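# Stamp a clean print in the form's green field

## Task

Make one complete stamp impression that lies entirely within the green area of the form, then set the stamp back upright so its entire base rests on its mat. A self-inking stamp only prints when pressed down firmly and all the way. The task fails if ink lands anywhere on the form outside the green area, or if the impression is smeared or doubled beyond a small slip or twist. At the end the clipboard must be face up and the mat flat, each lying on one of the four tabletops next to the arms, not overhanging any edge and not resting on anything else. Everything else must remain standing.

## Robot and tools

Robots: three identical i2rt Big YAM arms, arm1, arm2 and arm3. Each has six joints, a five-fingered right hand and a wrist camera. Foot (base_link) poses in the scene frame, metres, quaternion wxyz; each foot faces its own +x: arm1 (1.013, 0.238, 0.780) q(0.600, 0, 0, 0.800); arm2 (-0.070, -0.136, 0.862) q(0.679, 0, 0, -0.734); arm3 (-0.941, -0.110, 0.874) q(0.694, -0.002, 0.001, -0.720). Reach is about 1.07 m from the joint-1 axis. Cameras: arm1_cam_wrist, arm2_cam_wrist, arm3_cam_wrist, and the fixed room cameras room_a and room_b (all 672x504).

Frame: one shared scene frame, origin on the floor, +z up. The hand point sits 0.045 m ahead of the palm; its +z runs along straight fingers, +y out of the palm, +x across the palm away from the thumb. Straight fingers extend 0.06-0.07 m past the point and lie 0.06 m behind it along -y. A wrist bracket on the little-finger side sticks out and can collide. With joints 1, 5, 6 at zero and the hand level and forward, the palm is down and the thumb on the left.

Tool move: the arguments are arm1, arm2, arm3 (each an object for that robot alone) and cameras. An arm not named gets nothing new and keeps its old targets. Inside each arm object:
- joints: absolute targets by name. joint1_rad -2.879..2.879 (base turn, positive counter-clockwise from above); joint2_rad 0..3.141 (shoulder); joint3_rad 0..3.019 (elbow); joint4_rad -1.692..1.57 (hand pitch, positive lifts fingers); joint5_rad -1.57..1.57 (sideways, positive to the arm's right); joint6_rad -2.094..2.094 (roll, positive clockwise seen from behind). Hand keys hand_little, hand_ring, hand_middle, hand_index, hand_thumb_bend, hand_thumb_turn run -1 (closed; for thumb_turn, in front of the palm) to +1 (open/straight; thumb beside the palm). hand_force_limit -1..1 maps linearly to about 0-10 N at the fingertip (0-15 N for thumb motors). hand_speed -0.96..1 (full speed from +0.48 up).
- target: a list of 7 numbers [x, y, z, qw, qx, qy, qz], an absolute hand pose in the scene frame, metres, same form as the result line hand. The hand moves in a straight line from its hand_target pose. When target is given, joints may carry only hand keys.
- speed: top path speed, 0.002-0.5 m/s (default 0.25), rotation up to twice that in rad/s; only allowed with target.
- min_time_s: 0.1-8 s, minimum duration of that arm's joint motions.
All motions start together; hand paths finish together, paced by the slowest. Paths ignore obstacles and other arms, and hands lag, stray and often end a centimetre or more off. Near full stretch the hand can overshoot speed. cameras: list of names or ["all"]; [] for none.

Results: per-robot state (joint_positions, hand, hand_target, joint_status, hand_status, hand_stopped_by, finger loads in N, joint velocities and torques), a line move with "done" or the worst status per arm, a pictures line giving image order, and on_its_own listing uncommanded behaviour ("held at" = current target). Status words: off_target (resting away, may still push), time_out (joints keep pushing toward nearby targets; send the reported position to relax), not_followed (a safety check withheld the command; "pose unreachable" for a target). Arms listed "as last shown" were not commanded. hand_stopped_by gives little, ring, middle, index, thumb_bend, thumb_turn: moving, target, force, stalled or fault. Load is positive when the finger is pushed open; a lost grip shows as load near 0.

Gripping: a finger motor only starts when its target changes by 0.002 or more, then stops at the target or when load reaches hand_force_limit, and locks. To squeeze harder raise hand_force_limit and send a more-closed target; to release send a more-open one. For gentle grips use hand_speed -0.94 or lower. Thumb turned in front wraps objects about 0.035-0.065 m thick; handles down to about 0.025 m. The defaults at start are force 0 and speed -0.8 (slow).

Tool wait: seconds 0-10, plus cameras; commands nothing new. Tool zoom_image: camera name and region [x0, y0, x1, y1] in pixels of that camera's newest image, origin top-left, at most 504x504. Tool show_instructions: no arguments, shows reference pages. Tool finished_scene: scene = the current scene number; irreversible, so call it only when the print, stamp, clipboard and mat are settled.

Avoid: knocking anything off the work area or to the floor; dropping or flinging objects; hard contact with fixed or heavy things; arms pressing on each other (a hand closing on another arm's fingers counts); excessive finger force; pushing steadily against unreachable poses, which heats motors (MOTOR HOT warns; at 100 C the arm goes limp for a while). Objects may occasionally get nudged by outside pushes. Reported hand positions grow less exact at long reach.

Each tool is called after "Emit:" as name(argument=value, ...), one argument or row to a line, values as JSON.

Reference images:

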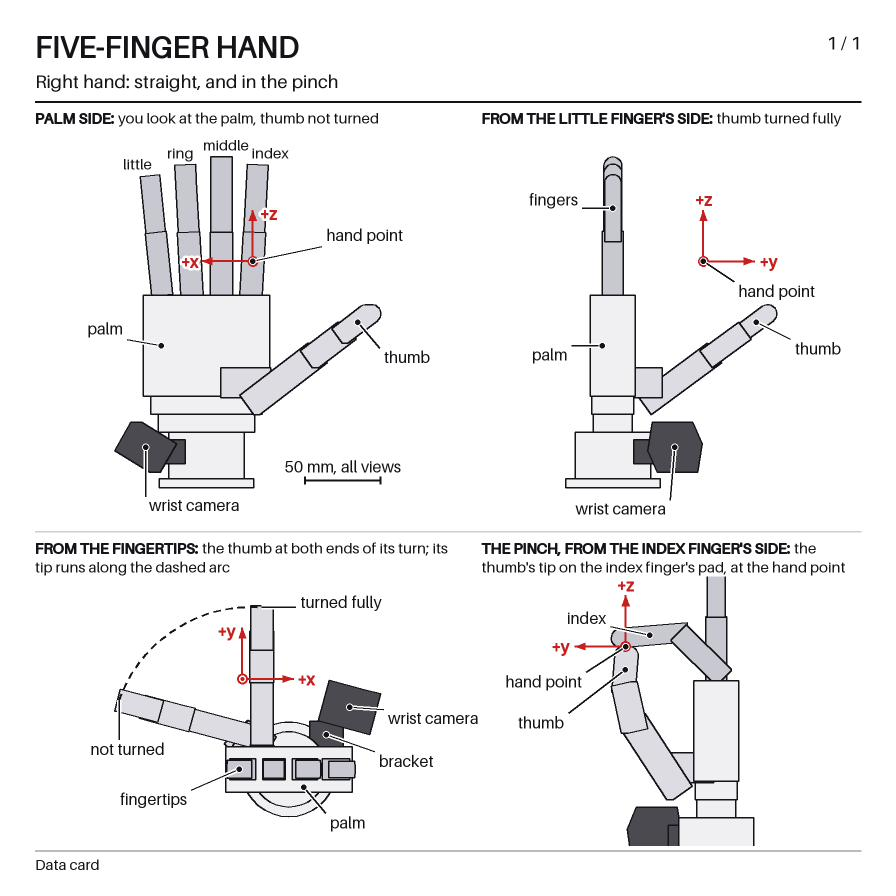

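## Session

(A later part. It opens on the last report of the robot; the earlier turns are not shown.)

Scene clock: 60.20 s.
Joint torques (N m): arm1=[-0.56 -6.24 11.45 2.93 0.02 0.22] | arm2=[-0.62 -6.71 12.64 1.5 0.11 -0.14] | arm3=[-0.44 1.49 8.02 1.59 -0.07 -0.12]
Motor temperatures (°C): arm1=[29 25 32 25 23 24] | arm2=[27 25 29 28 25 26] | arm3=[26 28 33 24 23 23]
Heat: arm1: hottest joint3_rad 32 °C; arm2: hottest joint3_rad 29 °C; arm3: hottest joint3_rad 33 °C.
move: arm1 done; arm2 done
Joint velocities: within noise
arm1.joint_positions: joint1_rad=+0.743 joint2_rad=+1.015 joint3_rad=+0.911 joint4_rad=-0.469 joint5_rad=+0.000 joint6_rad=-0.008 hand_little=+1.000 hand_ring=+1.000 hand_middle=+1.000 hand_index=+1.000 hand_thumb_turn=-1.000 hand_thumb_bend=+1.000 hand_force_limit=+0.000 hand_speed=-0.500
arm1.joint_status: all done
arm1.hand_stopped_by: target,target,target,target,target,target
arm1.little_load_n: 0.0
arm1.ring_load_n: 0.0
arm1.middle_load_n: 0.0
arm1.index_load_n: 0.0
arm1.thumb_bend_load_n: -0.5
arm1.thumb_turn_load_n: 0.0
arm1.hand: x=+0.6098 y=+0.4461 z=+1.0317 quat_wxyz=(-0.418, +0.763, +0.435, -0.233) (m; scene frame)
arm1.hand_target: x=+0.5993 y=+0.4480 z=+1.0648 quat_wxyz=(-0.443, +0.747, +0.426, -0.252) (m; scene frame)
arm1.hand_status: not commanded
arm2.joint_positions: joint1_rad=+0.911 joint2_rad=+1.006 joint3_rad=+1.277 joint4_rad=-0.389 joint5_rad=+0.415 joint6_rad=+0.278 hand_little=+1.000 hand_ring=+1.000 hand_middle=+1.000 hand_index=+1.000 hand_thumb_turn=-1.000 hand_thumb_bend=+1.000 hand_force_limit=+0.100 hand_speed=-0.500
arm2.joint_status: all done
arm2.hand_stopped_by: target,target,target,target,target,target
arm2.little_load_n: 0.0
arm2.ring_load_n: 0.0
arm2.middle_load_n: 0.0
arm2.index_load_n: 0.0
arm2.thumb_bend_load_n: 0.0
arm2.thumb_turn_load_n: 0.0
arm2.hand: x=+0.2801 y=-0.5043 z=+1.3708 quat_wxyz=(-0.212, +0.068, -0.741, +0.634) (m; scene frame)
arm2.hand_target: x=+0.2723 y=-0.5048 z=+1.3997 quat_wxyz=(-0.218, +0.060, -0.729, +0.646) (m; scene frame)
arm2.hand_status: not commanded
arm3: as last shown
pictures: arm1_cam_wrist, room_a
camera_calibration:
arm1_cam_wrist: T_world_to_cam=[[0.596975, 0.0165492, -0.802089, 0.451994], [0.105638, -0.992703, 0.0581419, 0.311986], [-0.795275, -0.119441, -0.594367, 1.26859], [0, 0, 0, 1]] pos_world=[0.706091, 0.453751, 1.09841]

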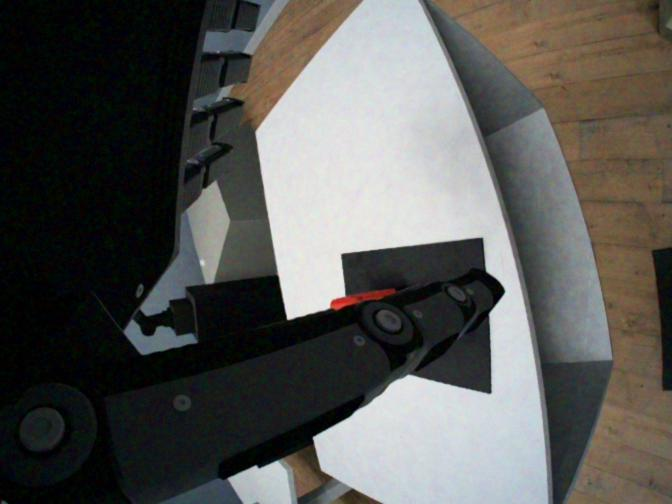

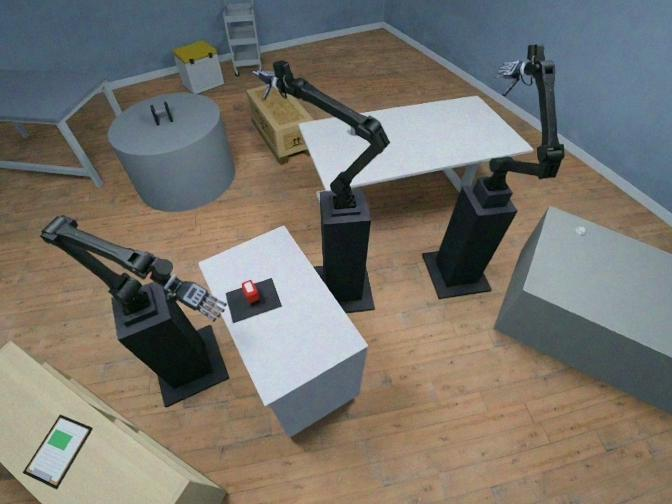

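Emit:
move(
  arm1={"target": [0.446, 0.302, 0.985, 0.2786, -0.5296, -0.7092, 0.3731], "speed": 0.2},
  cameras=["arm1_cam_wrist", "room_a"],
)

Emit:
zoom_image(
  camera="arm1_cam_wrist",
  region=[330, 80, 582, 332],
)

Scene clock: 64.63 s.
Joint torques (N m): arm1=[-0.79 -9 12.72 1.33 -0.35 0.03] | arm2=[-0.38 -6.48 12.49 1.52 0.1 -0.13] | arm3=[-0.38 1.49 8.01 1.59 -0.06 -0.12]
Motor temperatures (°C): arm1=[29 25 33 25 23 24] | arm2=[27 25 30 28 25 26] | arm3=[26 28 33 24 23 23]
Heat: arm1: hottest joint3_rad 33 °C; arm2: hottest joint3_rad 30 °C; arm3: hottest joint3_rad 33 °C.
move: arm1 off_target
Joint velocities: within noise
arm1.joint_positions: joint1_rad=+1.004 joint2_rad=+1.435 joint3_rad=+1.119 joint4_rad=-0.398 joint5_rad=-0.454 joint6_rad=-0.335 hand_little=+1.000 hand_ring=+1.000 hand_middle=+1.000 hand_index=+1.000 hand_thumb_turn=-1.000 hand_thumb_bend=+1.000 hand_force_limit=+0.000 hand_speed=-0.500
arm1.joint_status: not commanded
arm1.hand_stopped_by: target,target,target,target,target,target
arm1.little_load_n: 0.0
arm1.ring_load_n: 0.0
arm1.middle_load_n: 0.0
arm1.index_load_n: 0.0
arm1.thumb_bend_load_n: 0.0
arm1.thumb_turn_load_n: 0.0
arm1.hand: x=+0.4663 y=+0.2995 z=+0.9649 quat_wxyz=(-0.265, +0.542, +0.707, -0.368) (m; scene frame)
arm1.hand_target: x=+0.4474 y=+0.3018 z=+0.9853 quat_wxyz=(-0.279, +0.530, +0.709, -0.373) (m; scene frame)
arm1.hand_status: off_target (0.029 m and 2.2 deg from the pose sent, 0.223 m and 47.4 deg at the start)
arm2: as last shown
arm2.ring_load_n: -0.5
arm3.joint_positions: joint1_rad=+0.047 joint2_rad=+0.580 joint3_rad=+1.378 joint4_rad=-1.274 joint5_rad=-0.037 joint6_rad=-0.966 hand_little=+1.000 hand_ring=+1.000 hand_middle=+1.000 hand_index=+1.000 hand_thumb_turn=+1.000 hand_thumb_bend=+1.000 hand_force_limit=+0.000 hand_speed=-0.800
arm3.joint_status: not commanded
arm3.hand_stopped_by: target,target,target,target,target,target
arm3.little_load_n: 0.0
arm3.ring_load_n: 0.0
arm3.middle_load_n: 0.0
arm3.index_load_n: 0.0
arm3.thumb_bend_load_n: 0.0
arm3.thumb_turn_load_n: 0.0
arm3.hand: x=-0.9629 y=-0.3306 z=+1.3665 quat_wxyz=(+0.227, +0.409, -0.749, +0.469) (m; scene frame)
arm3.hand_target: x=-0.9629 y=-0.3294 z=+1.3777 quat_wxyz=(+0.232, +0.406, -0.743, +0.479) (m; scene frame)
arm3.hand_status: not commanded
pictures: arm1_cam_wrist, room_a
camera_calibration:
arm1_cam_wrist: T_world_to_cam=[[0.447525, 0.434477, -0.781633, 0.411392], [0.788613, -0.603877, 0.115851, -0.305121], [-0.421676, -0.668253, -0.612885, 1.10527], [0, 0, 0, 1]] pos_world=[0.52258, 0.375605, 1.03431]

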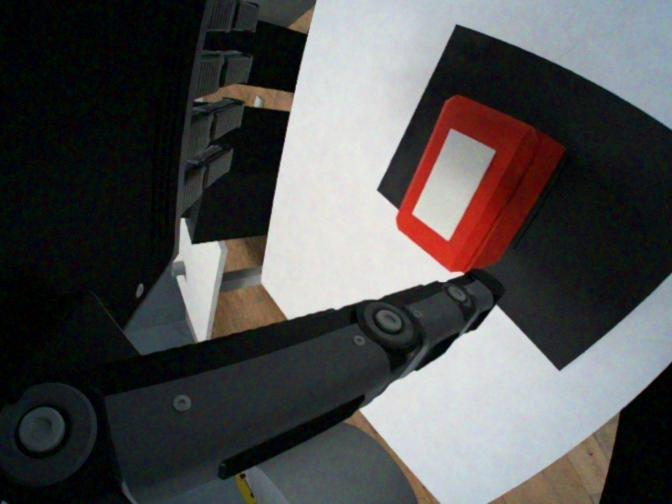

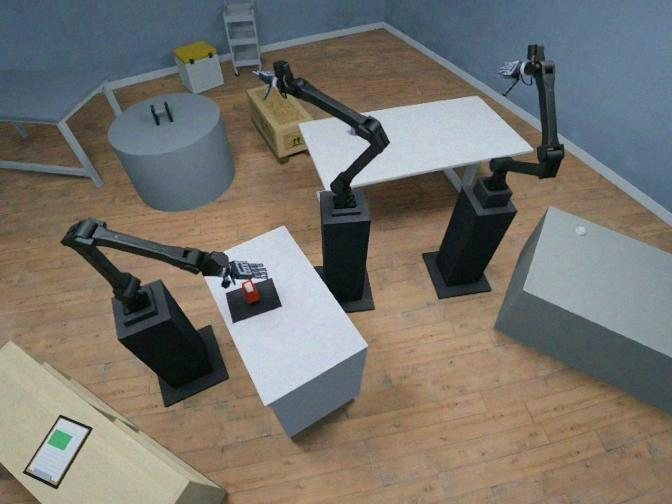

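Scaled by 2.000 from the camera's 672x504 image, which has a finer 960x720 frame.

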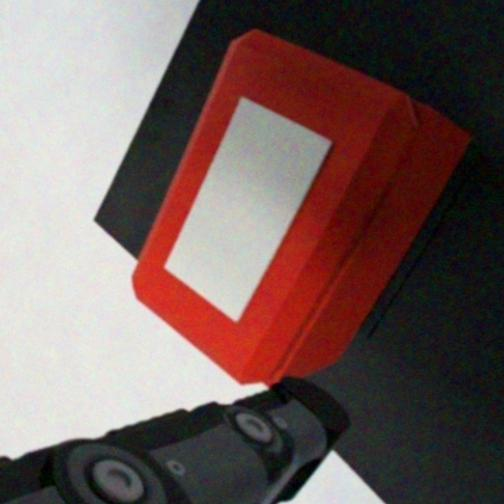

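Emit:
move(
  arm1={"target": [0.449, 0.306, 0.925, 0.2786, -0.5296, -0.7092, 0.3731], "speed": 0.12},
  cameras=["arm1_cam_wrist"],
)

Emit:
zoom_image(
  camera="arm1_cam_wrist",
  region=[300, 50, 552, 302],
)

Scene clock: 66.73 s.
Joint torques (N m): arm1=[-1.2 -9.76 7.08 2.71 -0.35 0.02] | arm2=[-0.62 -6.48 12.51 1.39 0.09 -0.12] | arm3=[-0.44 1.49 8.01 1.59 -0.07 -0.12]
Motor temperatures (°C): arm1=[29 25 33 25 24 24] | arm2=[27 25 30 28 25 26] | arm3=[26 28 33 24 23 23]
Heat: arm1: hottest joint3_rad 33 °C; arm2: hottest joint3_rad 30 °C; arm3: hottest joint3_rad 33 °C.
move: arm1 off_target
Joint velocities: within noise
arm1.joint_positions: joint1_rad=+1.004 joint2_rad=+1.492 joint3_rad=+1.086 joint4_rad=-0.271 joint5_rad=-0.462 joint6_rad=-0.343 hand_little=+1.000 hand_ring=+1.000 hand_middle=+1.000 hand_index=+1.000 hand_thumb_turn=-1.000 hand_thumb_bend=+1.000 hand_force_limit=+0.000 hand_speed=-0.500
arm1.joint_status: not commanded
arm1.hand_stopped_by: target,target,target,target,target,target
arm1.little_load_n: 0.0
arm1.ring_load_n: 0.0
arm1.middle_load_n: 0.0
arm1.index_load_n: 0.0
arm1.thumb_bend_load_n: 0.0
arm1.thumb_turn_load_n: 0.0
arm1.hand: x=+0.4497 y=+0.3034 z=+0.9364 quat_wxyz=(-0.280, +0.530, +0.707, -0.375) (m; scene frame)
arm1.hand_target: x=+0.4493 y=+0.3060 z=+0.9251 quat_wxyz=(-0.278, +0.530, +0.709, -0.373) (m; scene frame)
arm1.hand_status: off_target (0.012 m and 0.4 deg from the pose sent, 0.044 m and 2.2 deg at the start)
arm2, arm3: as last shown
arm2.ring_load_n: 0.0
pictures: arm1_cam_wrist
camera_calibration:
arm1_cam_wrist: T_world_to_cam=[[0.412954, 0.448221, -0.792822, 0.416633], [0.798624, -0.596669, 0.0786499, -0.25826], [-0.4378, -0.665646, -0.604357, 1.08203], [0, 0, 0, 1]] pos_world=[0.507915, 0.379408, 1.00456]

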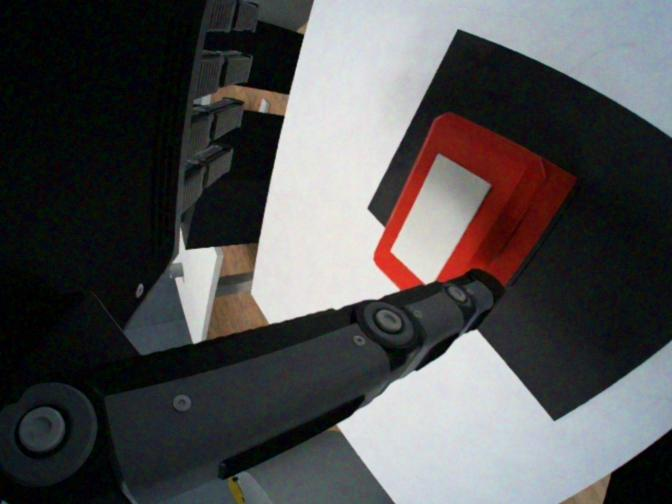

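Scaled by 2.000 from the camera's 672x504 image, which has a finer 960x720 frame.

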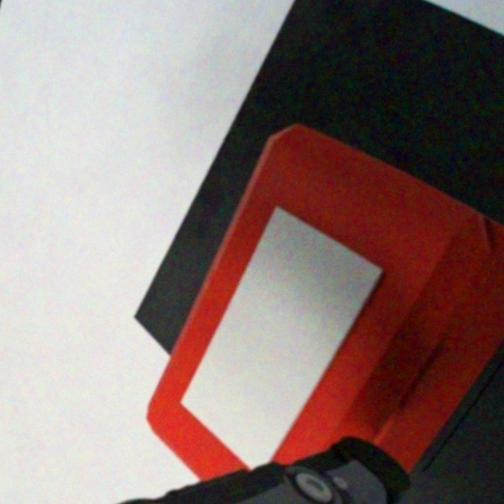

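Emit:
move(
  arm1={"target": [0.457, 0.306, 0.895, 0.2786, -0.5296, -0.7092, 0.3731], "speed": 0.08},
  cameras=["arm1_cam_wrist"],
)

Emit:
zoom_image(
  camera="arm1_cam_wrist",
  region=[280, 50, 532, 302],
)

Scene clock: 68.10 s.
Joint torques (N m): arm1=[-1.49 -9.52 6.64 2.76 -0.36 0.04] | arm2=[-0.73 -6.48 12.52 1.44 0.08 -0.13] | arm3=[-0.44 1.49 8.02 1.58 -0.07 -0.13]
Motor temperatures (°C): arm1=[29 25 33 25 24 24] | arm2=[27 25 30 28 25 26] | arm3=[26 28 33 24 23 23]
Heat: arm1: hottest joint3_rad 33 °C; arm2: hottest joint3_rad 30 °C; arm3: hottest joint3_rad 33 °C.
move: arm1 off_target
Joint velocities: within noise
arm1.joint_positions: joint1_rad=+1.004 joint2_rad=+1.510 joint3_rad=+1.021 joint4_rad=-0.188 joint5_rad=-0.466 joint6_rad=-0.346 hand_little=+1.000 hand_ring=+1.000 hand_middle=+1.000 hand_index=+1.000 hand_thumb_turn=-1.000 hand_thumb_bend=+1.000 hand_force_limit=+0.000 hand_speed=-0.500
arm1.joint_status: not commanded
arm1.hand_stopped_by: target,target,target,target,target,target
arm1.little_load_n: 0.0
arm1.ring_load_n: 0.0
arm1.middle_load_n: 0.0
arm1.index_load_n: 0.0
arm1.thumb_bend_load_n: 0.0
arm1.thumb_turn_load_n: 0.0
arm1.hand: x=+0.4561 y=+0.3011 z=+0.9080 quat_wxyz=(-0.281, +0.527, +0.708, -0.376) (m; scene frame)
arm1.hand_target: x=+0.4573 y=+0.3058 z=+0.8953 quat_wxyz=(-0.279, +0.529, +0.709, -0.373) (m; scene frame)
arm1.hand_status: off_target (0.014 m and 0.5 deg from the pose sent, 0.042 m and 0.4 deg at the start)
arm2, arm3: as last shown
pictures: arm1_cam_wrist
camera_calibration:
arm1_cam_wrist: T_world_to_cam=[[0.408118, 0.451026, -0.793735, 0.394653], [0.801781, -0.592845, 0.0753809, -0.262079], [-0.436563, -0.667166, -0.603575, 1.06523], [0, 0, 0, 1]] pos_world=[0.514107, 0.377317, 0.975955]

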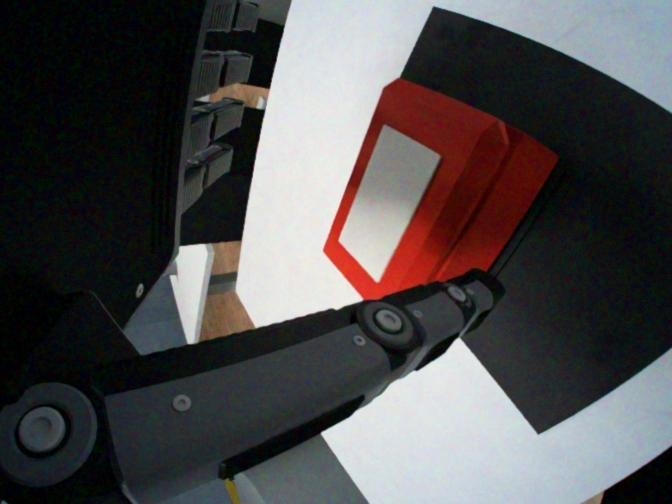

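Scaled by 2.000 from the camera's 672x504 image, which has a finer 960x720 frame.

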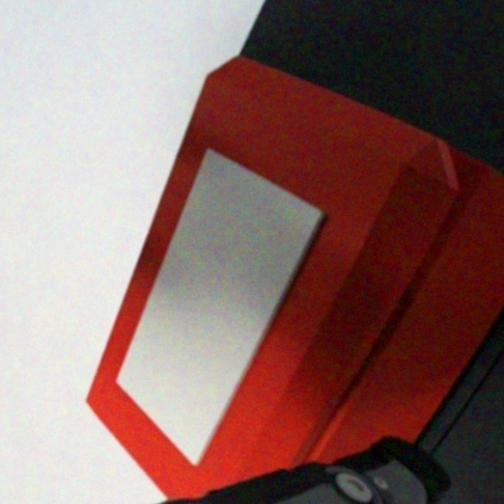

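Emit:
move(
  arm1={"target": [0.473, 0.313, 0.885, 0.2786, -0.5296, -0.7092, 0.3731], "speed": 0.06},
)

Emit:
move(
  arm1={"target": [0.473, 0.313, 0.868, 0.2786, -0.5296, -0.7092, 0.3731], "speed": 0.05},
  cameras=["arm1_cam_wrist"],
)

Scene clock: 70.00 s.
Joint torques (N m): arm1=[-1.61 -10.29 6.38 2.69 -0.37 0.04] | arm2=[-0.62 -6.3 12.52 1.4 0.1 -0.13] | arm3=[-0.38 1.49 8.02 1.59 -0.06 -0.12]
Motor temperatures (°C): arm1=[29 25 33 25 24 24] | arm2=[27 25 30 28 25 26] | arm3=[26 28 33 24 23 23]
Heat: arm1: hottest joint3_rad 33 °C; arm2: hottest joint3_rad 30 °C; arm3: hottest joint3_rad 33 °C.
move: arm1 done
Joint velocities: within noise
arm1.joint_positions: joint1_rad=+0.977 joint2_rad=+1.510 joint3_rad=+0.974 joint4_rad=-0.164 joint5_rad=-0.485 joint6_rad=-0.364 hand_little=+1.000 hand_ring=+1.000 hand_middle=+1.000 hand_index=+1.000 hand_thumb_turn=-1.000 hand_thumb_bend=+1.000 hand_force_limit=+0.000 hand_speed=-0.500
arm1.joint_status: not commanded
arm1.hand_stopped_by: target,target,target,target,target,target
arm1.little_load_n: 0.0
arm1.ring_load_n: 0.0
arm1.middle_load_n: 0.0
arm1.index_load_n: 0.0
arm1.thumb_bend_load_n: 0.0
arm1.thumb_turn_load_n: 0.0
arm1.hand: x=+0.4714 y=+0.3092 z=+0.8895 quat_wxyz=(-0.274, +0.531, +0.709, -0.374) (m; scene frame)
arm1.hand_target: x=+0.4730 y=+0.3130 z=+0.8851 quat_wxyz=(-0.279, +0.530, +0.709, -0.373) (m; scene frame)
arm1.hand_status: done (0.006 m and 0.5 deg from the pose sent, 0.031 m and 0.5 deg at the start)
arm2, arm3: as last shown
arm2.little_load_n: -0.5
pictures: none

Scene clock: 71.03 s.
Joint torques (N m): arm1=[-1.79 -9 6.24 2.71 -0.36 0.04] | arm2=[-0.56 -6.42 12.52 1.57 0.1 -0.13] | arm3=[-0.38 1.49 8.01 1.58 -0.07 -0.12]
Motor temperatures (°C): arm1=[29 25 33 25 24 24] | arm2=[27 25 30 28 25 26] | arm3=[26 28 33 24 23 23]
Heat: arm1: hottest joint3_rad 33 °C; arm2: hottest joint3_rad 30 °C; arm3: hottest joint3_rad 33 °C.
move: arm1 off_target
Joint velocities: within noise
arm1.joint_positions: joint1_rad=+0.977 joint2_rad=+1.517 joint3_rad=+0.951 joint4_rad=-0.116 joint5_rad=-0.485 joint6_rad=-0.365 hand_little=+1.000 hand_ring=+1.000 hand_middle=+1.000 hand_index=+1.000 hand_thumb_turn=-1.000 hand_thumb_bend=+1.000 hand_force_limit=+0.000 hand_speed=-0.500
arm1.joint_status: not commanded
arm1.hand_stopped_by: target,target,target,target,target,target
arm1.little_load_n: 0.0
arm1.ring_load_n: -0.5
arm1.middle_load_n: 0.0
arm1.index_load_n: 0.0
arm1.thumb_bend_load_n: 0.0
arm1.thumb_turn_load_n: 0.0
arm1.hand: x=+0.4712 y=+0.3092 z=+0.8816 quat_wxyz=(-0.282, +0.527, +0.708, -0.376) (m; scene frame)
arm1.hand_target: x=+0.4734 y=+0.3128 z=+0.8681 quat_wxyz=(-0.278, +0.530, +0.709, -0.373) (m; scene frame)
arm1.hand_status: off_target (0.014 m and 0.6 deg from the pose sent, 0.022 m and 0.5 deg at the start)
arm2, arm3: as last shown
arm2.little_load_n: 0.0
arm3.little_load_n: -0.5
arm3.ring_load_n: -0.5
pictures: arm1_cam_wrist
camera_calibration:
arm1_cam_wrist: T_world_to_cam=[[0.407194, 0.451395, -0.794, 0.364488], [0.801331, -0.593698, 0.0734327, -0.265262], [-0.438249, -0.666158, -0.603467, 1.06165], [0, 0, 0, 1]] pos_world=[0.529412, 0.385213, 0.949554]

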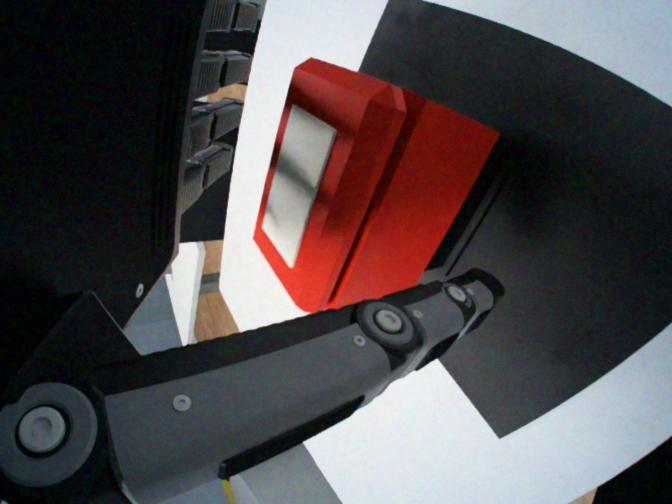

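Emit:
move(
  arm1={"target": [0.474, 0.312, 0.853, 0.2786, -0.5296, -0.7092, 0.3731], "speed": 0.05},
)

Emit:
move(
  arm1={"target": [0.474, 0.312, 0.846, 0.2786, -0.5296, -0.7092, 0.3731], "speed": 0.04},
  cameras=["arm1_cam_wrist"],
)

Scene clock: 72.60 s.
Joint torques (N m): arm1=[-1.38 -9.29 6.15 2.67 -0.32 0.06] | arm2=[-0.73 -6.53 12.56 1.46 0.11 -0.13] | arm3=[-0.44 1.49 8.02 1.59 -0.07 -0.13]
Motor temperatures (°C): arm1=[29 26 33 25 24 24] | arm2=[27 25 31 28 25 26] | arm3=[26 28 33 24 23 23]
Heat: arm1: hottest joint3_rad 33 °C; arm2: hottest joint3_rad 31 °C; arm3: hottest joint3_rad 33 °C.
move: arm1 off_target
Joint velocities: within noise
arm1.joint_positions: joint1_rad=+0.977 joint2_rad=+1.541 joint3_rad=+0.928 joint4_rad=-0.071 joint5_rad=-0.485 joint6_rad=-0.365 hand_little=+1.000 hand_ring=+1.000 hand_middle=+1.000 hand_index=+1.000 hand_thumb_turn=-1.000 hand_thumb_bend=+1.000 hand_force_limit=+0.000 hand_speed=-0.500
arm1.joint_status: not commanded
arm1.hand_stopped_by: target,target,target,target,target,target
arm1.little_load_n: 0.0
arm1.ring_load_n: -0.5
arm1.middle_load_n: 0.0
arm1.index_load_n: 0.0
arm1.thumb_bend_load_n: 0.0
arm1.thumb_turn_load_n: 0.0
arm1.hand: x=+0.4720 y=+0.3090 z=+0.8659 quat_wxyz=(-0.281, +0.527, +0.708, -0.376) (m; scene frame)
arm1.hand_target: x=+0.4743 y=+0.3119 z=+0.8533 quat_wxyz=(-0.279, +0.529, +0.709, -0.373) (m; scene frame)
arm1.hand_status: off_target (0.013 m and 0.6 deg from the pose sent, 0.029 m and 0.6 deg at the start)
arm2, arm3: as last shown
arm2.ring_load_n: -0.5
arm3.little_load_n: 0.0
arm3.ring_load_n: 0.0
pictures: none

Scene clock: 73.60 s.
Joint torques (N m): arm1=[-1.61 -9.35 6.04 2.71 -0.31 0.06] | arm2=[-0.5 -6.42 12.55 1.43 0.1 -0.14] | arm3=[-0.44 1.49 8.02 1.59 -0.07 -0.12]
Motor temperatures (°C): arm1=[29 26 33 25 24 24] | arm2=[27 25 31 28 25 26] | arm3=[26 28 33 24 23 23]
Heat: arm1: hottest joint3_rad 33 °C; arm2: hottest joint3_rad 31 °C; arm3: hottest joint3_rad 33 °C.
move: arm1 off_target
Joint velocities: within noise
arm1.joint_positions: joint1_rad=+0.977 joint2_rad=+1.552 joint3_rad=+0.920 joint4_rad=-0.051 joint5_rad=-0.485 joint6_rad=-0.365 hand_little=+1.000 hand_ring=+1.000 hand_middle=+1.000 hand_index=+1.000 hand_thumb_turn=-1.000 hand_thumb_bend=+1.000 hand_force_limit=+0.000 hand_speed=-0.500
arm1.joint_status: not commanded
arm1.hand_stopped_by: target,target,target,target,target,target
arm1.little_load_n: 0.0
arm1.ring_load_n: 0.0
arm1.middle_load_n: -0.5
arm1.index_load_n: 0.0
arm1.thumb_bend_load_n: 0.0
arm1.thumb_turn_load_n: 0.0
arm1.hand: x=+0.4718 y=+0.3090 z=+0.8591 quat_wxyz=(-0.282, +0.527, +0.708, -0.376) (m; scene frame)
arm1.hand_target: x=+0.4744 y=+0.3119 z=+0.8462 quat_wxyz=(-0.278, +0.530, +0.709, -0.373) (m; scene frame)
arm1.hand_status: off_target (0.014 m and 0.6 deg from the pose sent, 0.020 m and 0.6 deg at the start)
arm2, arm3: as last shown
pictures: arm1_cam_wrist
camera_calibration:
arm1_cam_wrist: T_world_to_cam=[[0.407194, 0.451395, -0.794, 0.346469], [0.801331, -0.593698, 0.0734327, -0.26421], [-0.438249, -0.666158, -0.603467, 1.0482], [0, 0, 0, 1]] pos_world=[0.530012, 0.385013, 0.927054]

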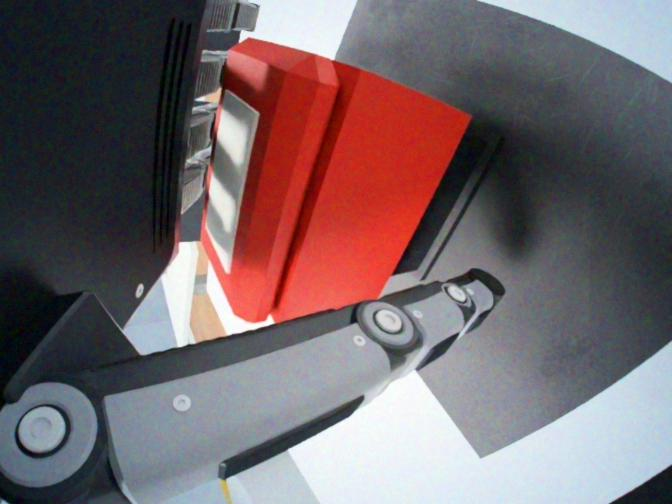

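Emit:
move(
  arm1={"target": [0.472, 0.312, 0.842, 0.2786, -0.5296, -0.7092, 0.3731], "speed": 0.04},
  cameras=["arm1_cam_wrist"],
)

Scene clock: 75.00 s.
Joint torques (N m): arm1=[-1.49 -9.35 6.05 2.69 -0.27 0.07] | arm2=[-0.85 -6.42 12.52 1.51 0.11 -0.14] | arm3=[-0.32 1.49 8.02 1.59 -0.06 -0.13]
Motor temperatures (°C): arm1=[29 26 33 25 24 24] | arm2=[27 25 31 28 25 26] | arm3=[26 28 33 24 23 23]
Heat: arm1: hottest joint3_rad 33 °C; arm2: hottest joint3_rad 31 °C; arm3: hottest joint3_rad 33 °C.
move: arm1 off_target
Joint velocities: within noise
arm1.joint_positions: joint1_rad=+0.977 joint2_rad=+1.563 joint3_rad=+0.920 joint4_rad=-0.040 joint5_rad=-0.485 joint6_rad=-0.365 hand_little=+1.000 hand_ring=+1.000 hand_middle=+1.000 hand_index=+1.000 hand_thumb_turn=-1.000 hand_thumb_bend=+1.000 hand_force_limit=+0.000 hand_speed=-0.500
arm1.joint_status: not commanded
arm1.hand_stopped_by: target,target,target,target,target,target
arm1.little_load_n: 0.0
arm1.ring_load_n: 0.0
arm1.middle_load_n: 0.0
arm1.index_load_n: 0.0
arm1.thumb_bend_load_n: 0.0
arm1.thumb_turn_load_n: 0.0
arm1.hand: x=+0.4702 y=+0.3095 z=+0.8550 quat_wxyz=(-0.282, +0.527, +0.708, -0.376) (m; scene frame)
arm1.hand_target: x=+0.4724 y=+0.3119 z=+0.8422 quat_wxyz=(-0.278, +0.530, +0.709, -0.373) (m; scene frame)
arm1.hand_status: off_target (0.013 m and 0.6 deg from the pose sent, 0.017 m and 0.6 deg at the start)
arm2.joint_positions: joint1_rad=+0.911 joint2_rad=+1.006 joint3_rad=+1.277 joint4_rad=-0.389 joint5_rad=+0.415 joint6_rad=+0.278 hand_little=+1.000 hand_ring=+1.000 hand_middle=+1.000 hand_index=+1.000 hand_thumb_turn=-1.000 hand_thumb_bend=+1.000 hand_force_limit=+0.100 hand_speed=-0.500
arm2.joint_status: not commanded
arm2.hand_stopped_by: target,target,target,target,target,target
arm2.little_load_n: 0.0
arm2.ring_load_n: 0.0
arm2.middle_load_n: 0.0
arm2.index_load_n: 0.0
arm2.thumb_bend_load_n: 0.0
arm2.thumb_turn_load_n: 0.0
arm2.hand: x=+0.2801 y=-0.5043 z=+1.3708 quat_wxyz=(-0.212, +0.068, -0.741, +0.634) (m; scene frame)
arm2.hand_target: x=+0.2723 y=-0.5048 z=+1.3997 quat_wxyz=(-0.218, +0.060, -0.729, +0.646) (m; scene frame)
arm2.hand_status: not commanded
arm3: as last shown
pictures: arm1_cam_wrist
camera_calibration:
arm1_cam_wrist: T_world_to_cam=[[0.407194, 0.451395, -0.794, 0.343674], [0.801331, -0.593698, 0.0734327, -0.262278], [-0.438249, -0.666158, -0.603467, 1.04549], [0, 0, 0, 1]] pos_world=[0.528412, 0.385613, 0.923054]

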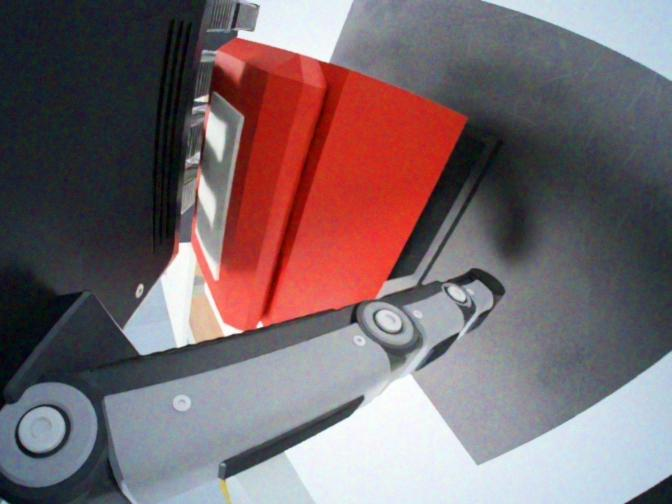

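Emit:
move(
  arm1={"joints": {"hand_ring": 0.48, "hand_middle": 0.48, "hand_index": 0.48, "hand_thumb_bend": 0.66, "hand_speed": -0.5}},
)

Emit:
move(
  arm1={"joints": {"hand_ring": 0.25, "hand_middle": 0.25, "hand_index": 0.25, "hand_thumb_bend": 0.5, "hand_speed": -0.88, "hand_force_limit": -0.1}},
  cameras=["arm1_cam_wrist"],
)

Scene clock: 76.27 s.
Joint torques (N m): arm1=[-1.38 -9.23 6.09 2.44 -0.17 0.07] | arm2=[-0.67 -6.59 12.44 1.48 0.08 -0.14] | arm3=[-0.44 1.49 8.02 1.58 -0.07 -0.13]
Motor temperatures (°C): arm1=[29 26 33 25 24 24] | arm2=[27 25 31 28 25 26] | arm3=[26 28 33 24 23 23]
Heat: arm1: hottest joint3_rad 33 °C; arm2: hottest joint3_rad 31 °C; arm3: hottest joint3_rad 33 °C.
move: arm1 done
Joint velocities: within noise
arm1.joint_positions: joint1_rad=+0.977 joint2_rad=+1.563 joint3_rad=+0.920 joint4_rad=-0.034 joint5_rad=-0.487 joint6_rad=-0.365 hand_little=+1.000 hand_ring=+0.480 hand_middle=+0.480 hand_index=+0.480 hand_thumb_turn=-1.000 hand_thumb_bend=+0.660 hand_force_limit=+0.000 hand_speed=-0.500
arm1.joint_status: all done
arm1.hand_stopped_by: target,target,target,target,target,target
arm1.little_load_n: 0.0
arm1.ring_load_n: 0.0
arm1.middle_load_n: 0.0
arm1.index_load_n: 0.5
arm1.thumb_bend_load_n: 0.0
arm1.thumb_turn_load_n: 0.0
arm1.hand: x=+0.4692 y=+0.3095 z=+0.8559 quat_wxyz=(-0.283, +0.526, +0.708, -0.378) (m; scene frame)
arm1.hand_target: x=+0.4724 y=+0.3119 z=+0.8422 quat_wxyz=(-0.278, +0.530, +0.709, -0.373) (m; scene frame)
arm1.hand_status: not commanded
arm2: as last shown
arm3.joint_positions: joint1_rad=+0.047 joint2_rad=+0.580 joint3_rad=+1.378 joint4_rad=-1.274 joint5_rad=-0.037 joint6_rad=-0.966 hand_little=+1.000 hand_ring=+1.000 hand_middle=+1.000 hand_index=+1.000 hand_thumb_turn=+1.000 hand_thumb_bend=+1.000 hand_force_limit=+0.000 hand_speed=-0.800
arm3.joint_status: not commanded
arm3.hand_stopped_by: target,target,target,target,target,target
arm3.little_load_n: 0.0
arm3.ring_load_n: 0.0
arm3.middle_load_n: 0.0
arm3.index_load_n: 0.0
arm3.thumb_bend_load_n: 0.0
arm3.thumb_turn_load_n: 0.0
arm3.hand: x=-0.9629 y=-0.3306 z=+1.3665 quat_wxyz=(+0.227, +0.409, -0.749, +0.469) (m; scene frame)
arm3.hand_target: x=-0.9629 y=-0.3294 z=+1.3777 quat_wxyz=(+0.232, +0.406, -0.743, +0.479) (m; scene frame)
arm3.hand_status: not commanded
pictures: none

Scene clock: 77.43 s.
Joint torques (N m): arm1=[-1.38 -9.29 6.09 2.24 -0.05 0.06] | arm2=[-0.91 -6.48 12.55 1.5 0.1 -0.15] | arm3=[-0.38 1.44 8.02 1.59 -0.06 -0.12]
Motor temperatures (°C): arm1=[29 26 33 25 24 24] | arm2=[27 25 31 28 25 26] | arm3=[26 28 33 24 23 23]
Heat: arm1: hottest joint3_rad 33 °C; arm2: hottest joint3_rad 31 °C; arm3: hottest joint3_rad 33 °C.
move: arm1 off_target
Joint velocities: within noise
arm1.joint_positions: joint1_rad=+0.977 joint2_rad=+1.563 joint3_rad=+0.920 joint4_rad=-0.029 joint5_rad=-0.490 joint6_rad=-0.365 hand_little=+1.000 hand_ring=+0.250 hand_middle=+0.250 hand_index=+0.250 hand_thumb_turn=-1.000 hand_thumb_bend=+0.557 hand_force_limit=-0.100 hand_speed=-0.880
arm1.joint_status: hand_thumb_bend off_target (ended at +0.557, target +0.500); the others done
arm1.hand_stopped_by: target,target,target,target,force,target
arm1.little_load_n: 0.0
arm1.ring_load_n: 0.0
arm1.middle_load_n: 0.0
arm1.index_load_n: 2.5
arm1.thumb_bend_load_n: 10.5
arm1.thumb_turn_load_n: -0.5
arm1.hand: x=+0.4683 y=+0.3093 z=+0.8569 quat_wxyz=(-0.285, +0.524, +0.707, -0.380) (m; scene frame)
arm1.hand_target: x=+0.4724 y=+0.3120 z=+0.8421 quat_wxyz=(-0.279, +0.530, +0.709, -0.373) (m; scene frame)
arm1.hand_status: not commanded
arm2, arm3: as last shown
pictures: arm1_cam_wrist
camera_calibration:
arm1_cam_wrist: T_world_to_cam=[[0.396791, 0.453176, -0.798241, 0.353972], [0.804219, -0.590841, 0.0643315, -0.255435], [-0.44248, -0.667487, -0.598893, 1.044], [0, 0, 0, 1]] pos_world=[0.52692, 0.385521, 0.92423]

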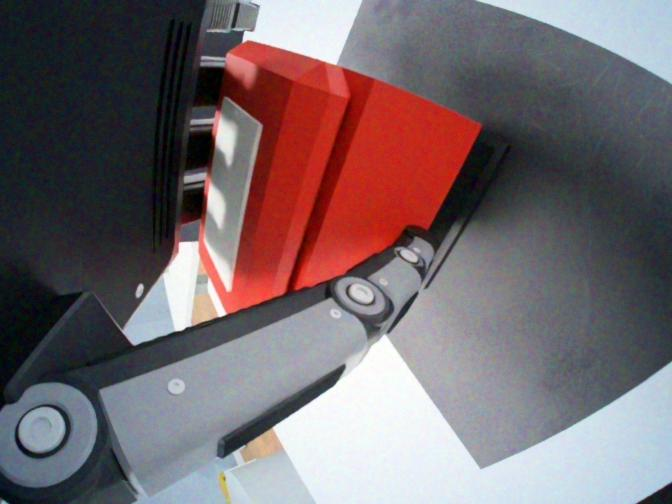

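Emit:
move(
  arm1={"joints": {"hand_ring": 0.14, "hand_middle": 0.14, "hand_index": 0.14, "hand_thumb_bend": 0.49, "hand_speed": -0.88, "hand_force_limit": 0.1}},
  cameras=["arm1_cam_wrist"],
)

Scene clock: 78.30 s.
Joint torques (N m): arm1=[-1.44 -9.35 6.08 2.13 -0.02 0.05] | arm2=[-0.91 -6.53 12.56 1.52 0.1 -0.17] | arm3=[-0.38 1.49 8.02 1.58 -0.07 -0.13]
Motor temperatures (°C): arm1=[29 26 33 25 24 24] | arm2=[27 25 31 28 25 26] | arm3=[26 28 33 24 23 23]
Heat: arm1: hottest joint3_rad 33 °C; arm2: hottest joint3_rad 31 °C; arm3: hottest joint3_rad 33 °C.
move: arm1 off_target
Joint velocities: within noise
arm1.joint_positions: joint1_rad=+0.977 joint2_rad=+1.563 joint3_rad=+0.920 joint4_rad=-0.027 joint5_rad=-0.490 joint6_rad=-0.364 hand_little=+1.000 hand_ring=+0.186 hand_middle=+0.208 hand_index=+0.208 hand_thumb_turn=-1.000 hand_thumb_bend=+0.558 hand_force_limit=+0.100 hand_speed=-0.880
arm1.joint_status: hand_ring off_target (ended at +0.186, target +0.140); hand_middle off_target (ended at +0.208, target +0.140); hand_index off_target (ended at +0.208, target +0.140); hand_thumb_bend off_target (ended at +0.558, target +0.490); the others done
arm1.hand_stopped_by: target,force,force,force,force,target
arm1.little_load_n: 0.0
arm1.ring_load_n: 7.5
arm1.middle_load_n: 4.5
arm1.index_load_n: 7.0
arm1.thumb_bend_load_n: 19.0
arm1.thumb_turn_load_n: 3.5
arm1.hand: x=+0.4679 y=+0.3093 z=+0.8572 quat_wxyz=(-0.285, +0.523, +0.707, -0.380) (m; scene frame)
arm1.hand_target: x=+0.4724 y=+0.3119 z=+0.8421 quat_wxyz=(-0.278, +0.530, +0.709, -0.373) (m; scene frame)
arm1.hand_status: not commanded
arm2, arm3: as last shown
arm2.ring_load_n: -0.5
arm2.index_load_n: -0.5
arm3.index_load_n: 0.5
pictures: arm1_cam_wrist
camera_calibration:
arm1_cam_wrist: T_world_to_cam=[[0.395268, 0.452853, -0.799179, 0.356], [0.804435, -0.590672, 0.0631644, -0.254388], [-0.443449, -0.667855, -0.597765, 1.04364], [0, 0, 0, 1]] pos_world=[0.526723, 0.385522, 0.924425]

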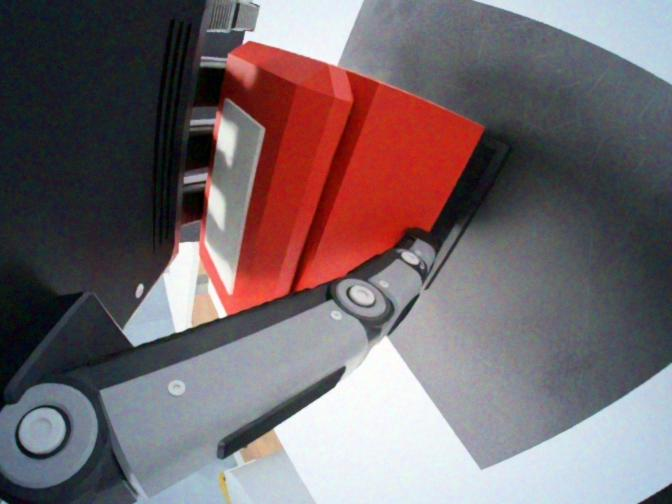

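Emit:
move(
  arm1={"target": [0.460, 0.310, 0.925, 0.2786, -0.5296, -0.7092, 0.3731], "speed": 0.08},
  cameras=["arm1_cam_wrist"],
)

Scene clock: 80.93 s.
Joint torques (N m): arm1=[-0.62 -12.1 12.15 1.4 -0.28 0.2] | arm2=[-0.26 -6.07 12.51 1.31 0.1 -0.14] | arm3=[-0.38 1.44 8.02 1.59 -0.07 -0.13]
Motor temperatures (°C): arm1=[29 26 33 25 24 24] | arm2=[27 25 31 28 25 26] | arm3=[26 28 33 24 23 23]
Heat: arm1: hottest joint3_rad 33 °C; arm2: hottest joint3_rad 31 °C; arm3: hottest joint3_rad 33 °C.
move: arm1 off_target
Joint velocities: within noise
arm1.joint_positions: joint1_rad=+0.977 joint2_rad=+1.504 joint3_rad=+0.979 joint4_rad=-0.247 joint5_rad=-0.477 joint6_rad=-0.369 hand_little=+1.000 hand_ring=+0.186 hand_middle=+0.208 hand_index=+0.208 hand_thumb_turn=-1.000 hand_thumb_bend=+0.558 hand_force_limit=+0.100 hand_speed=-0.880
arm1.joint_status: not commanded
arm1.hand_stopped_by: target,force,force,force,force,target
arm1.little_load_n: 0.0
arm1.ring_load_n: 7.0
arm1.middle_load_n: 4.5
arm1.index_load_n: 6.5
arm1.thumb_bend_load_n: 19.0
arm1.thumb_turn_load_n: 4.0
arm1.hand: x=+0.4862 y=+0.3062 z=+0.8827 quat_wxyz=(-0.246, +0.547, +0.715, -0.359) (m; scene frame)
arm1.hand_target: x=+0.4626 y=+0.3093 z=+0.9255 quat_wxyz=(-0.279, +0.529, +0.709, -0.373) (m; scene frame)
arm1.hand_status: off_target (0.050 m and 4.5 deg from the pose sent, 0.068 m and 1.4 deg at the start)
arm2, arm3: as last shown
arm2.ring_load_n: 0.0
arm3.index_load_n: 0.0
pictures: arm1_cam_wrist
camera_calibration:
arm1_cam_wrist: T_world_to_cam=[[0.476551, 0.434977, -0.763999, 0.305395], [0.789233, -0.594521, 0.153805, -0.343964], [-0.387312, -0.676269, -0.626618, 1.06566], [0, 0, 0, 1]] pos_world=[0.538674, 0.383338, 0.953986]

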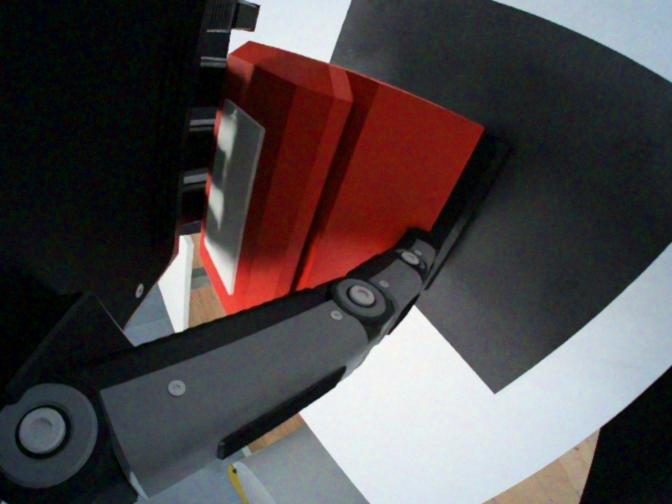

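Emit:
move(
  arm1={"joints": {"joint2_rad": 1.2, "joint3_rad": 0.98, "joint4_rad": -0.55}, "min_time_s": 1.5},
)

Emit:
move(
  arm1={"joints": {"joint1_rad": -0.75, "joint5_rad": -0.14, "joint6_rad": -0.1}, "min_time_s": 4},
  cameras=["arm1_cam_wrist", "room_a"],
)

Scene clock: 83.47 s.
Joint torques (N m): arm1=[-0.62 -9.05 8.17 1.39 -0.3 0.2] | arm2=[-0.91 -6.42 12.56 1.48 0.07 -0.14] | arm3=[-0.44 1.49 8.02 1.58 -0.06 -0.13]
Motor temperatures (°C): arm1=[29 26 33 25 24 24] | arm2=[27 25 32 28 25 26] | arm3=[26 28 33 24 23 23]
Heat: arm1: hottest joint3_rad 33 °C; arm2: hottest joint3_rad 32 °C; arm3: hottest joint3_rad 33 °C.
move: arm1 done
Joint velocities: within noise
arm1.joint_positions: joint1_rad=+0.977 joint2_rad=+1.221 joint3_rad=+0.979 joint4_rad=-0.543 joint5_rad=-0.476 joint6_rad=-0.369 hand_little=+1.000 hand_ring=+0.186 hand_middle=+0.208 hand_index=+0.208 hand_thumb_turn=-1.000 hand_thumb_bend=+0.558 hand_force_limit=+0.100 hand_speed=-0.880
arm1.joint_status: all done
arm1.hand_stopped_by: target,force,force,force,force,target
arm1.little_load_n: -0.5
arm1.ring_load_n: 6.5
arm1.middle_load_n: 4.0
arm1.index_load_n: 6.5
arm1.thumb_bend_load_n: 19.5
arm1.thumb_turn_load_n: 4.0
arm1.hand: x=+0.5537 y=+0.2847 z=+0.9777 quat_wxyz=(-0.241, +0.550, +0.716, -0.357) (m; scene frame)
arm1.hand_target: x=+0.5560 y=+0.2802 z=+0.9868 quat_wxyz=(-0.245, +0.547, +0.715, -0.361) (m; scene frame)
arm1.hand_status: not commanded
arm2, arm3: as last shown
arm2.index_load_n: 0.0
pictures: none

Scene clock: 87.97 s.
Joint torques (N m): arm1=[-1.38 -9 8.24 1.47 -0.09 0.22] | arm2=[-0.79 -6.42 12.46 1.46 0.08 -0.14] | arm3=[-0.38 1.49 8.02 1.59 -0.06 -0.12]
Motor temperatures (°C): arm1=[29 26 33 25 24 24] | arm2=[27 25 32 28 25 26] | arm3=[26 28 33 24 23 23]
Heat: arm1: hottest joint3_rad 33 °C; arm2: hottest joint3_rad 32 °C; arm3: hottest joint3_rad 33 °C.
move: arm1 done
Joint velocities: within noise
arm1.joint_positions: joint1_rad=-0.746 joint2_rad=+1.221 joint3_rad=+0.979 joint4_rad=-0.543 joint5_rad=-0.139 joint6_rad=-0.110 hand_little=+1.000 hand_ring=+0.186 hand_middle=+0.208 hand_index=+0.208 hand_thumb_turn=-1.000 hand_thumb_bend=+0.558 hand_force_limit=+0.100 hand_speed=-0.880
arm1.joint_status: all done
arm1.hand_stopped_by: target,force,force,force,force,target
arm1.little_load_n: 0.0
arm1.ring_load_n: 7.0
arm1.middle_load_n: 4.0
arm1.index_load_n: 6.5
arm1.thumb_bend_load_n: 19.5
arm1.thumb_turn_load_n: 3.5
arm1.hand: x=+1.1757 y=+0.6795 z=+0.9668 quat_wxyz=(-0.384, +0.912, -0.135, +0.046) (m; scene frame)
arm1.hand_target: x=+1.1756 y=+0.6771 z=+0.9762 quat_wxyz=(-0.391, +0.908, -0.140, +0.047) (m; scene frame)
arm1.hand_status: not commanded
arm2, arm3: as last shown
arm2.middle_load_n: -0.5
arm3.thumb_turn_load_n: -0.5
pictures: arm1_cam_wrist, room_a
camera_calibration:
arm1_cam_wrist: T_world_to_cam=[[0.10489, -0.714072, -0.69217, 1.02705], [-0.923315, -0.328486, 0.198963, 1.10997], [-0.369443, 0.618221, -0.693768, 0.802235], [0, 0, 0, 1]] pos_world=[1.2135, 0.602039, 1.04662]

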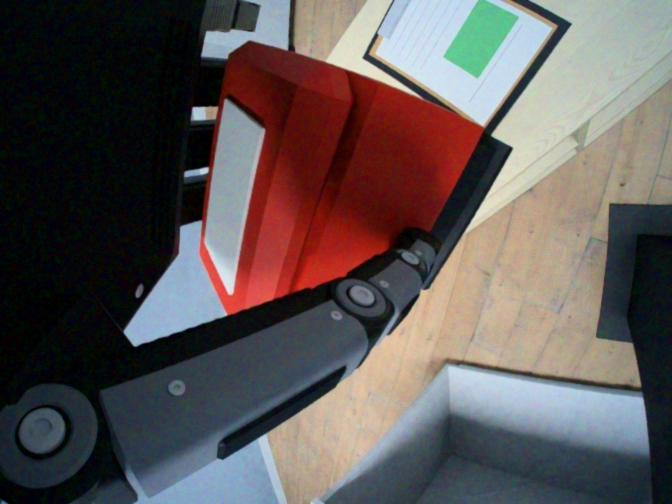

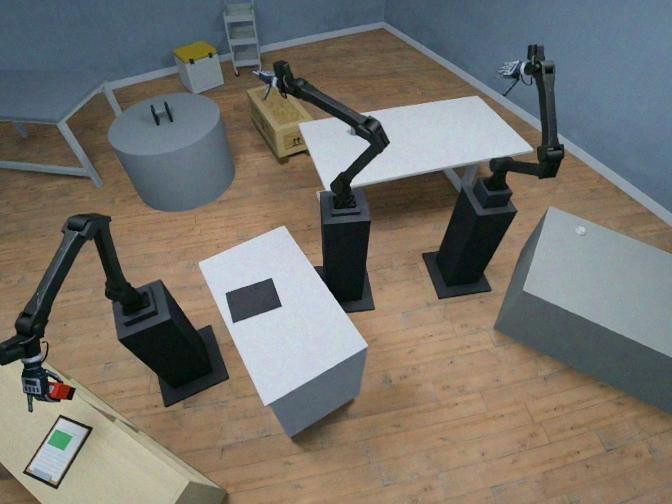

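Emit:
move(
  arm1={"target": [1.372, 0.797, 0.880, 0.4895, -0.8394, 0.2038, -0.1189], "speed": 0.12},
  cameras=["arm1_cam_wrist", "room_a"],
)

Emit:
zoom_image(
  camera="arm1_cam_wrist",
  region=[340, 0, 672, 330],
)

Scene clock: 91.47 s.
Joint torques (N m): arm1=[-1.38 -11.99 12.01 3.19 -0.01 0.23] | arm2=[-0.62 -6.42 12.51 1.48 0.11 -0.16] | arm3=[-0.38 1.49 8.02 1.58 -0.07 -0.13]
Motor temperatures (°C): arm1=[29 26 34 25 24 24] | arm2=[27 25 32 28 25 26] | arm3=[26 28 33 24 23 23]
Heat: arm1: hottest joint3_rad 34 °C; arm2: hottest joint3_rad 32 °C; arm3: hottest joint3_rad 33 °C.
move: arm1 off_target
Joint velocities: within noise
arm1.joint_positions: joint1_rad=-0.934 joint2_rad=+1.701 joint3_rad=+1.067 joint4_rad=+0.031 joint5_rad=-0.156 joint6_rad=-0.098 hand_little=+1.000 hand_ring=+0.186 hand_middle=+0.208 hand_index=+0.208 hand_thumb_turn=-1.000 hand_thumb_bend=+0.558 hand_force_limit=+0.100 hand_speed=-0.880
arm1.joint_status: not commanded
arm1.hand_stopped_by: target,force,force,force,force,target
arm1.little_load_n: 0.0
arm1.ring_load_n: 7.0
arm1.middle_load_n: 4.0
arm1.index_load_n: 6.0
arm1.thumb_bend_load_n: 19.5
arm1.thumb_turn_load_n: 4.0
arm1.hand: x=+1.3480 y=+0.7699 z=+0.8503 quat_wxyz=(-0.457, +0.859, -0.205, +0.105) (m; scene frame)
arm1.hand_target: x=+1.3701 y=+0.7939 z=+0.8815 quat_wxyz=(-0.490, +0.839, -0.204, +0.119) (m; scene frame)
arm1.hand_status: off_target (0.047 m and 4.6 deg from the pose sent, 0.245 m and 18.7 deg at the start)
arm2, arm3: as last shown
arm2.middle_load_n: 0.0
arm3.thumb_turn_load_n: 0.0
pictures: arm1_cam_wrist, room_a
camera_calibration:
arm1_cam_wrist: T_world_to_cam=[[0.0433534, -0.604082, -0.795742, 1.07921], [-0.98073, -0.177605, 0.0813957, 1.38307], [-0.190497, 0.776879, -0.600141, 0.286167], [0, 0, 0, 1]] pos_world=[1.36415, 0.675258, 0.917941]

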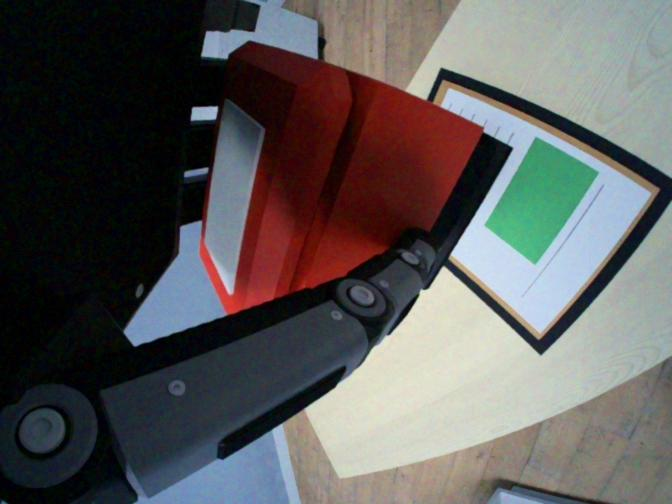

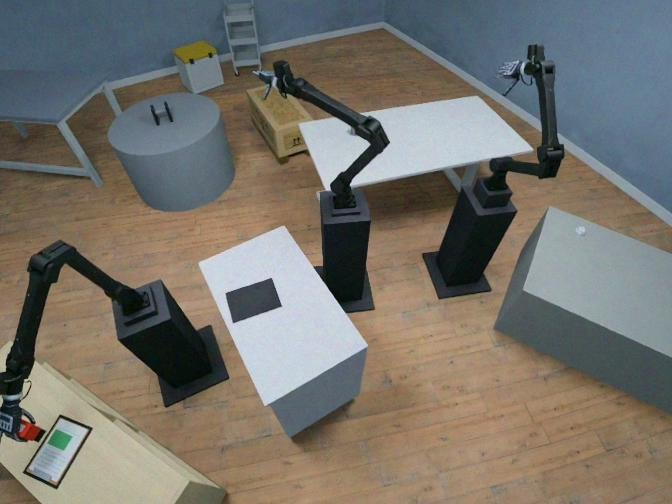

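Scaled by 1.518 from the camera's 672x504 image, which has a finer 960x720 frame.

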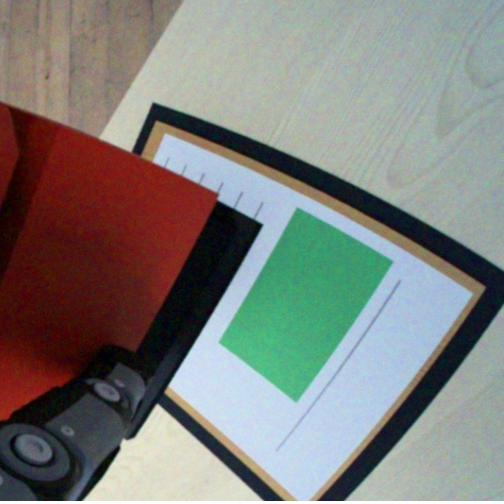

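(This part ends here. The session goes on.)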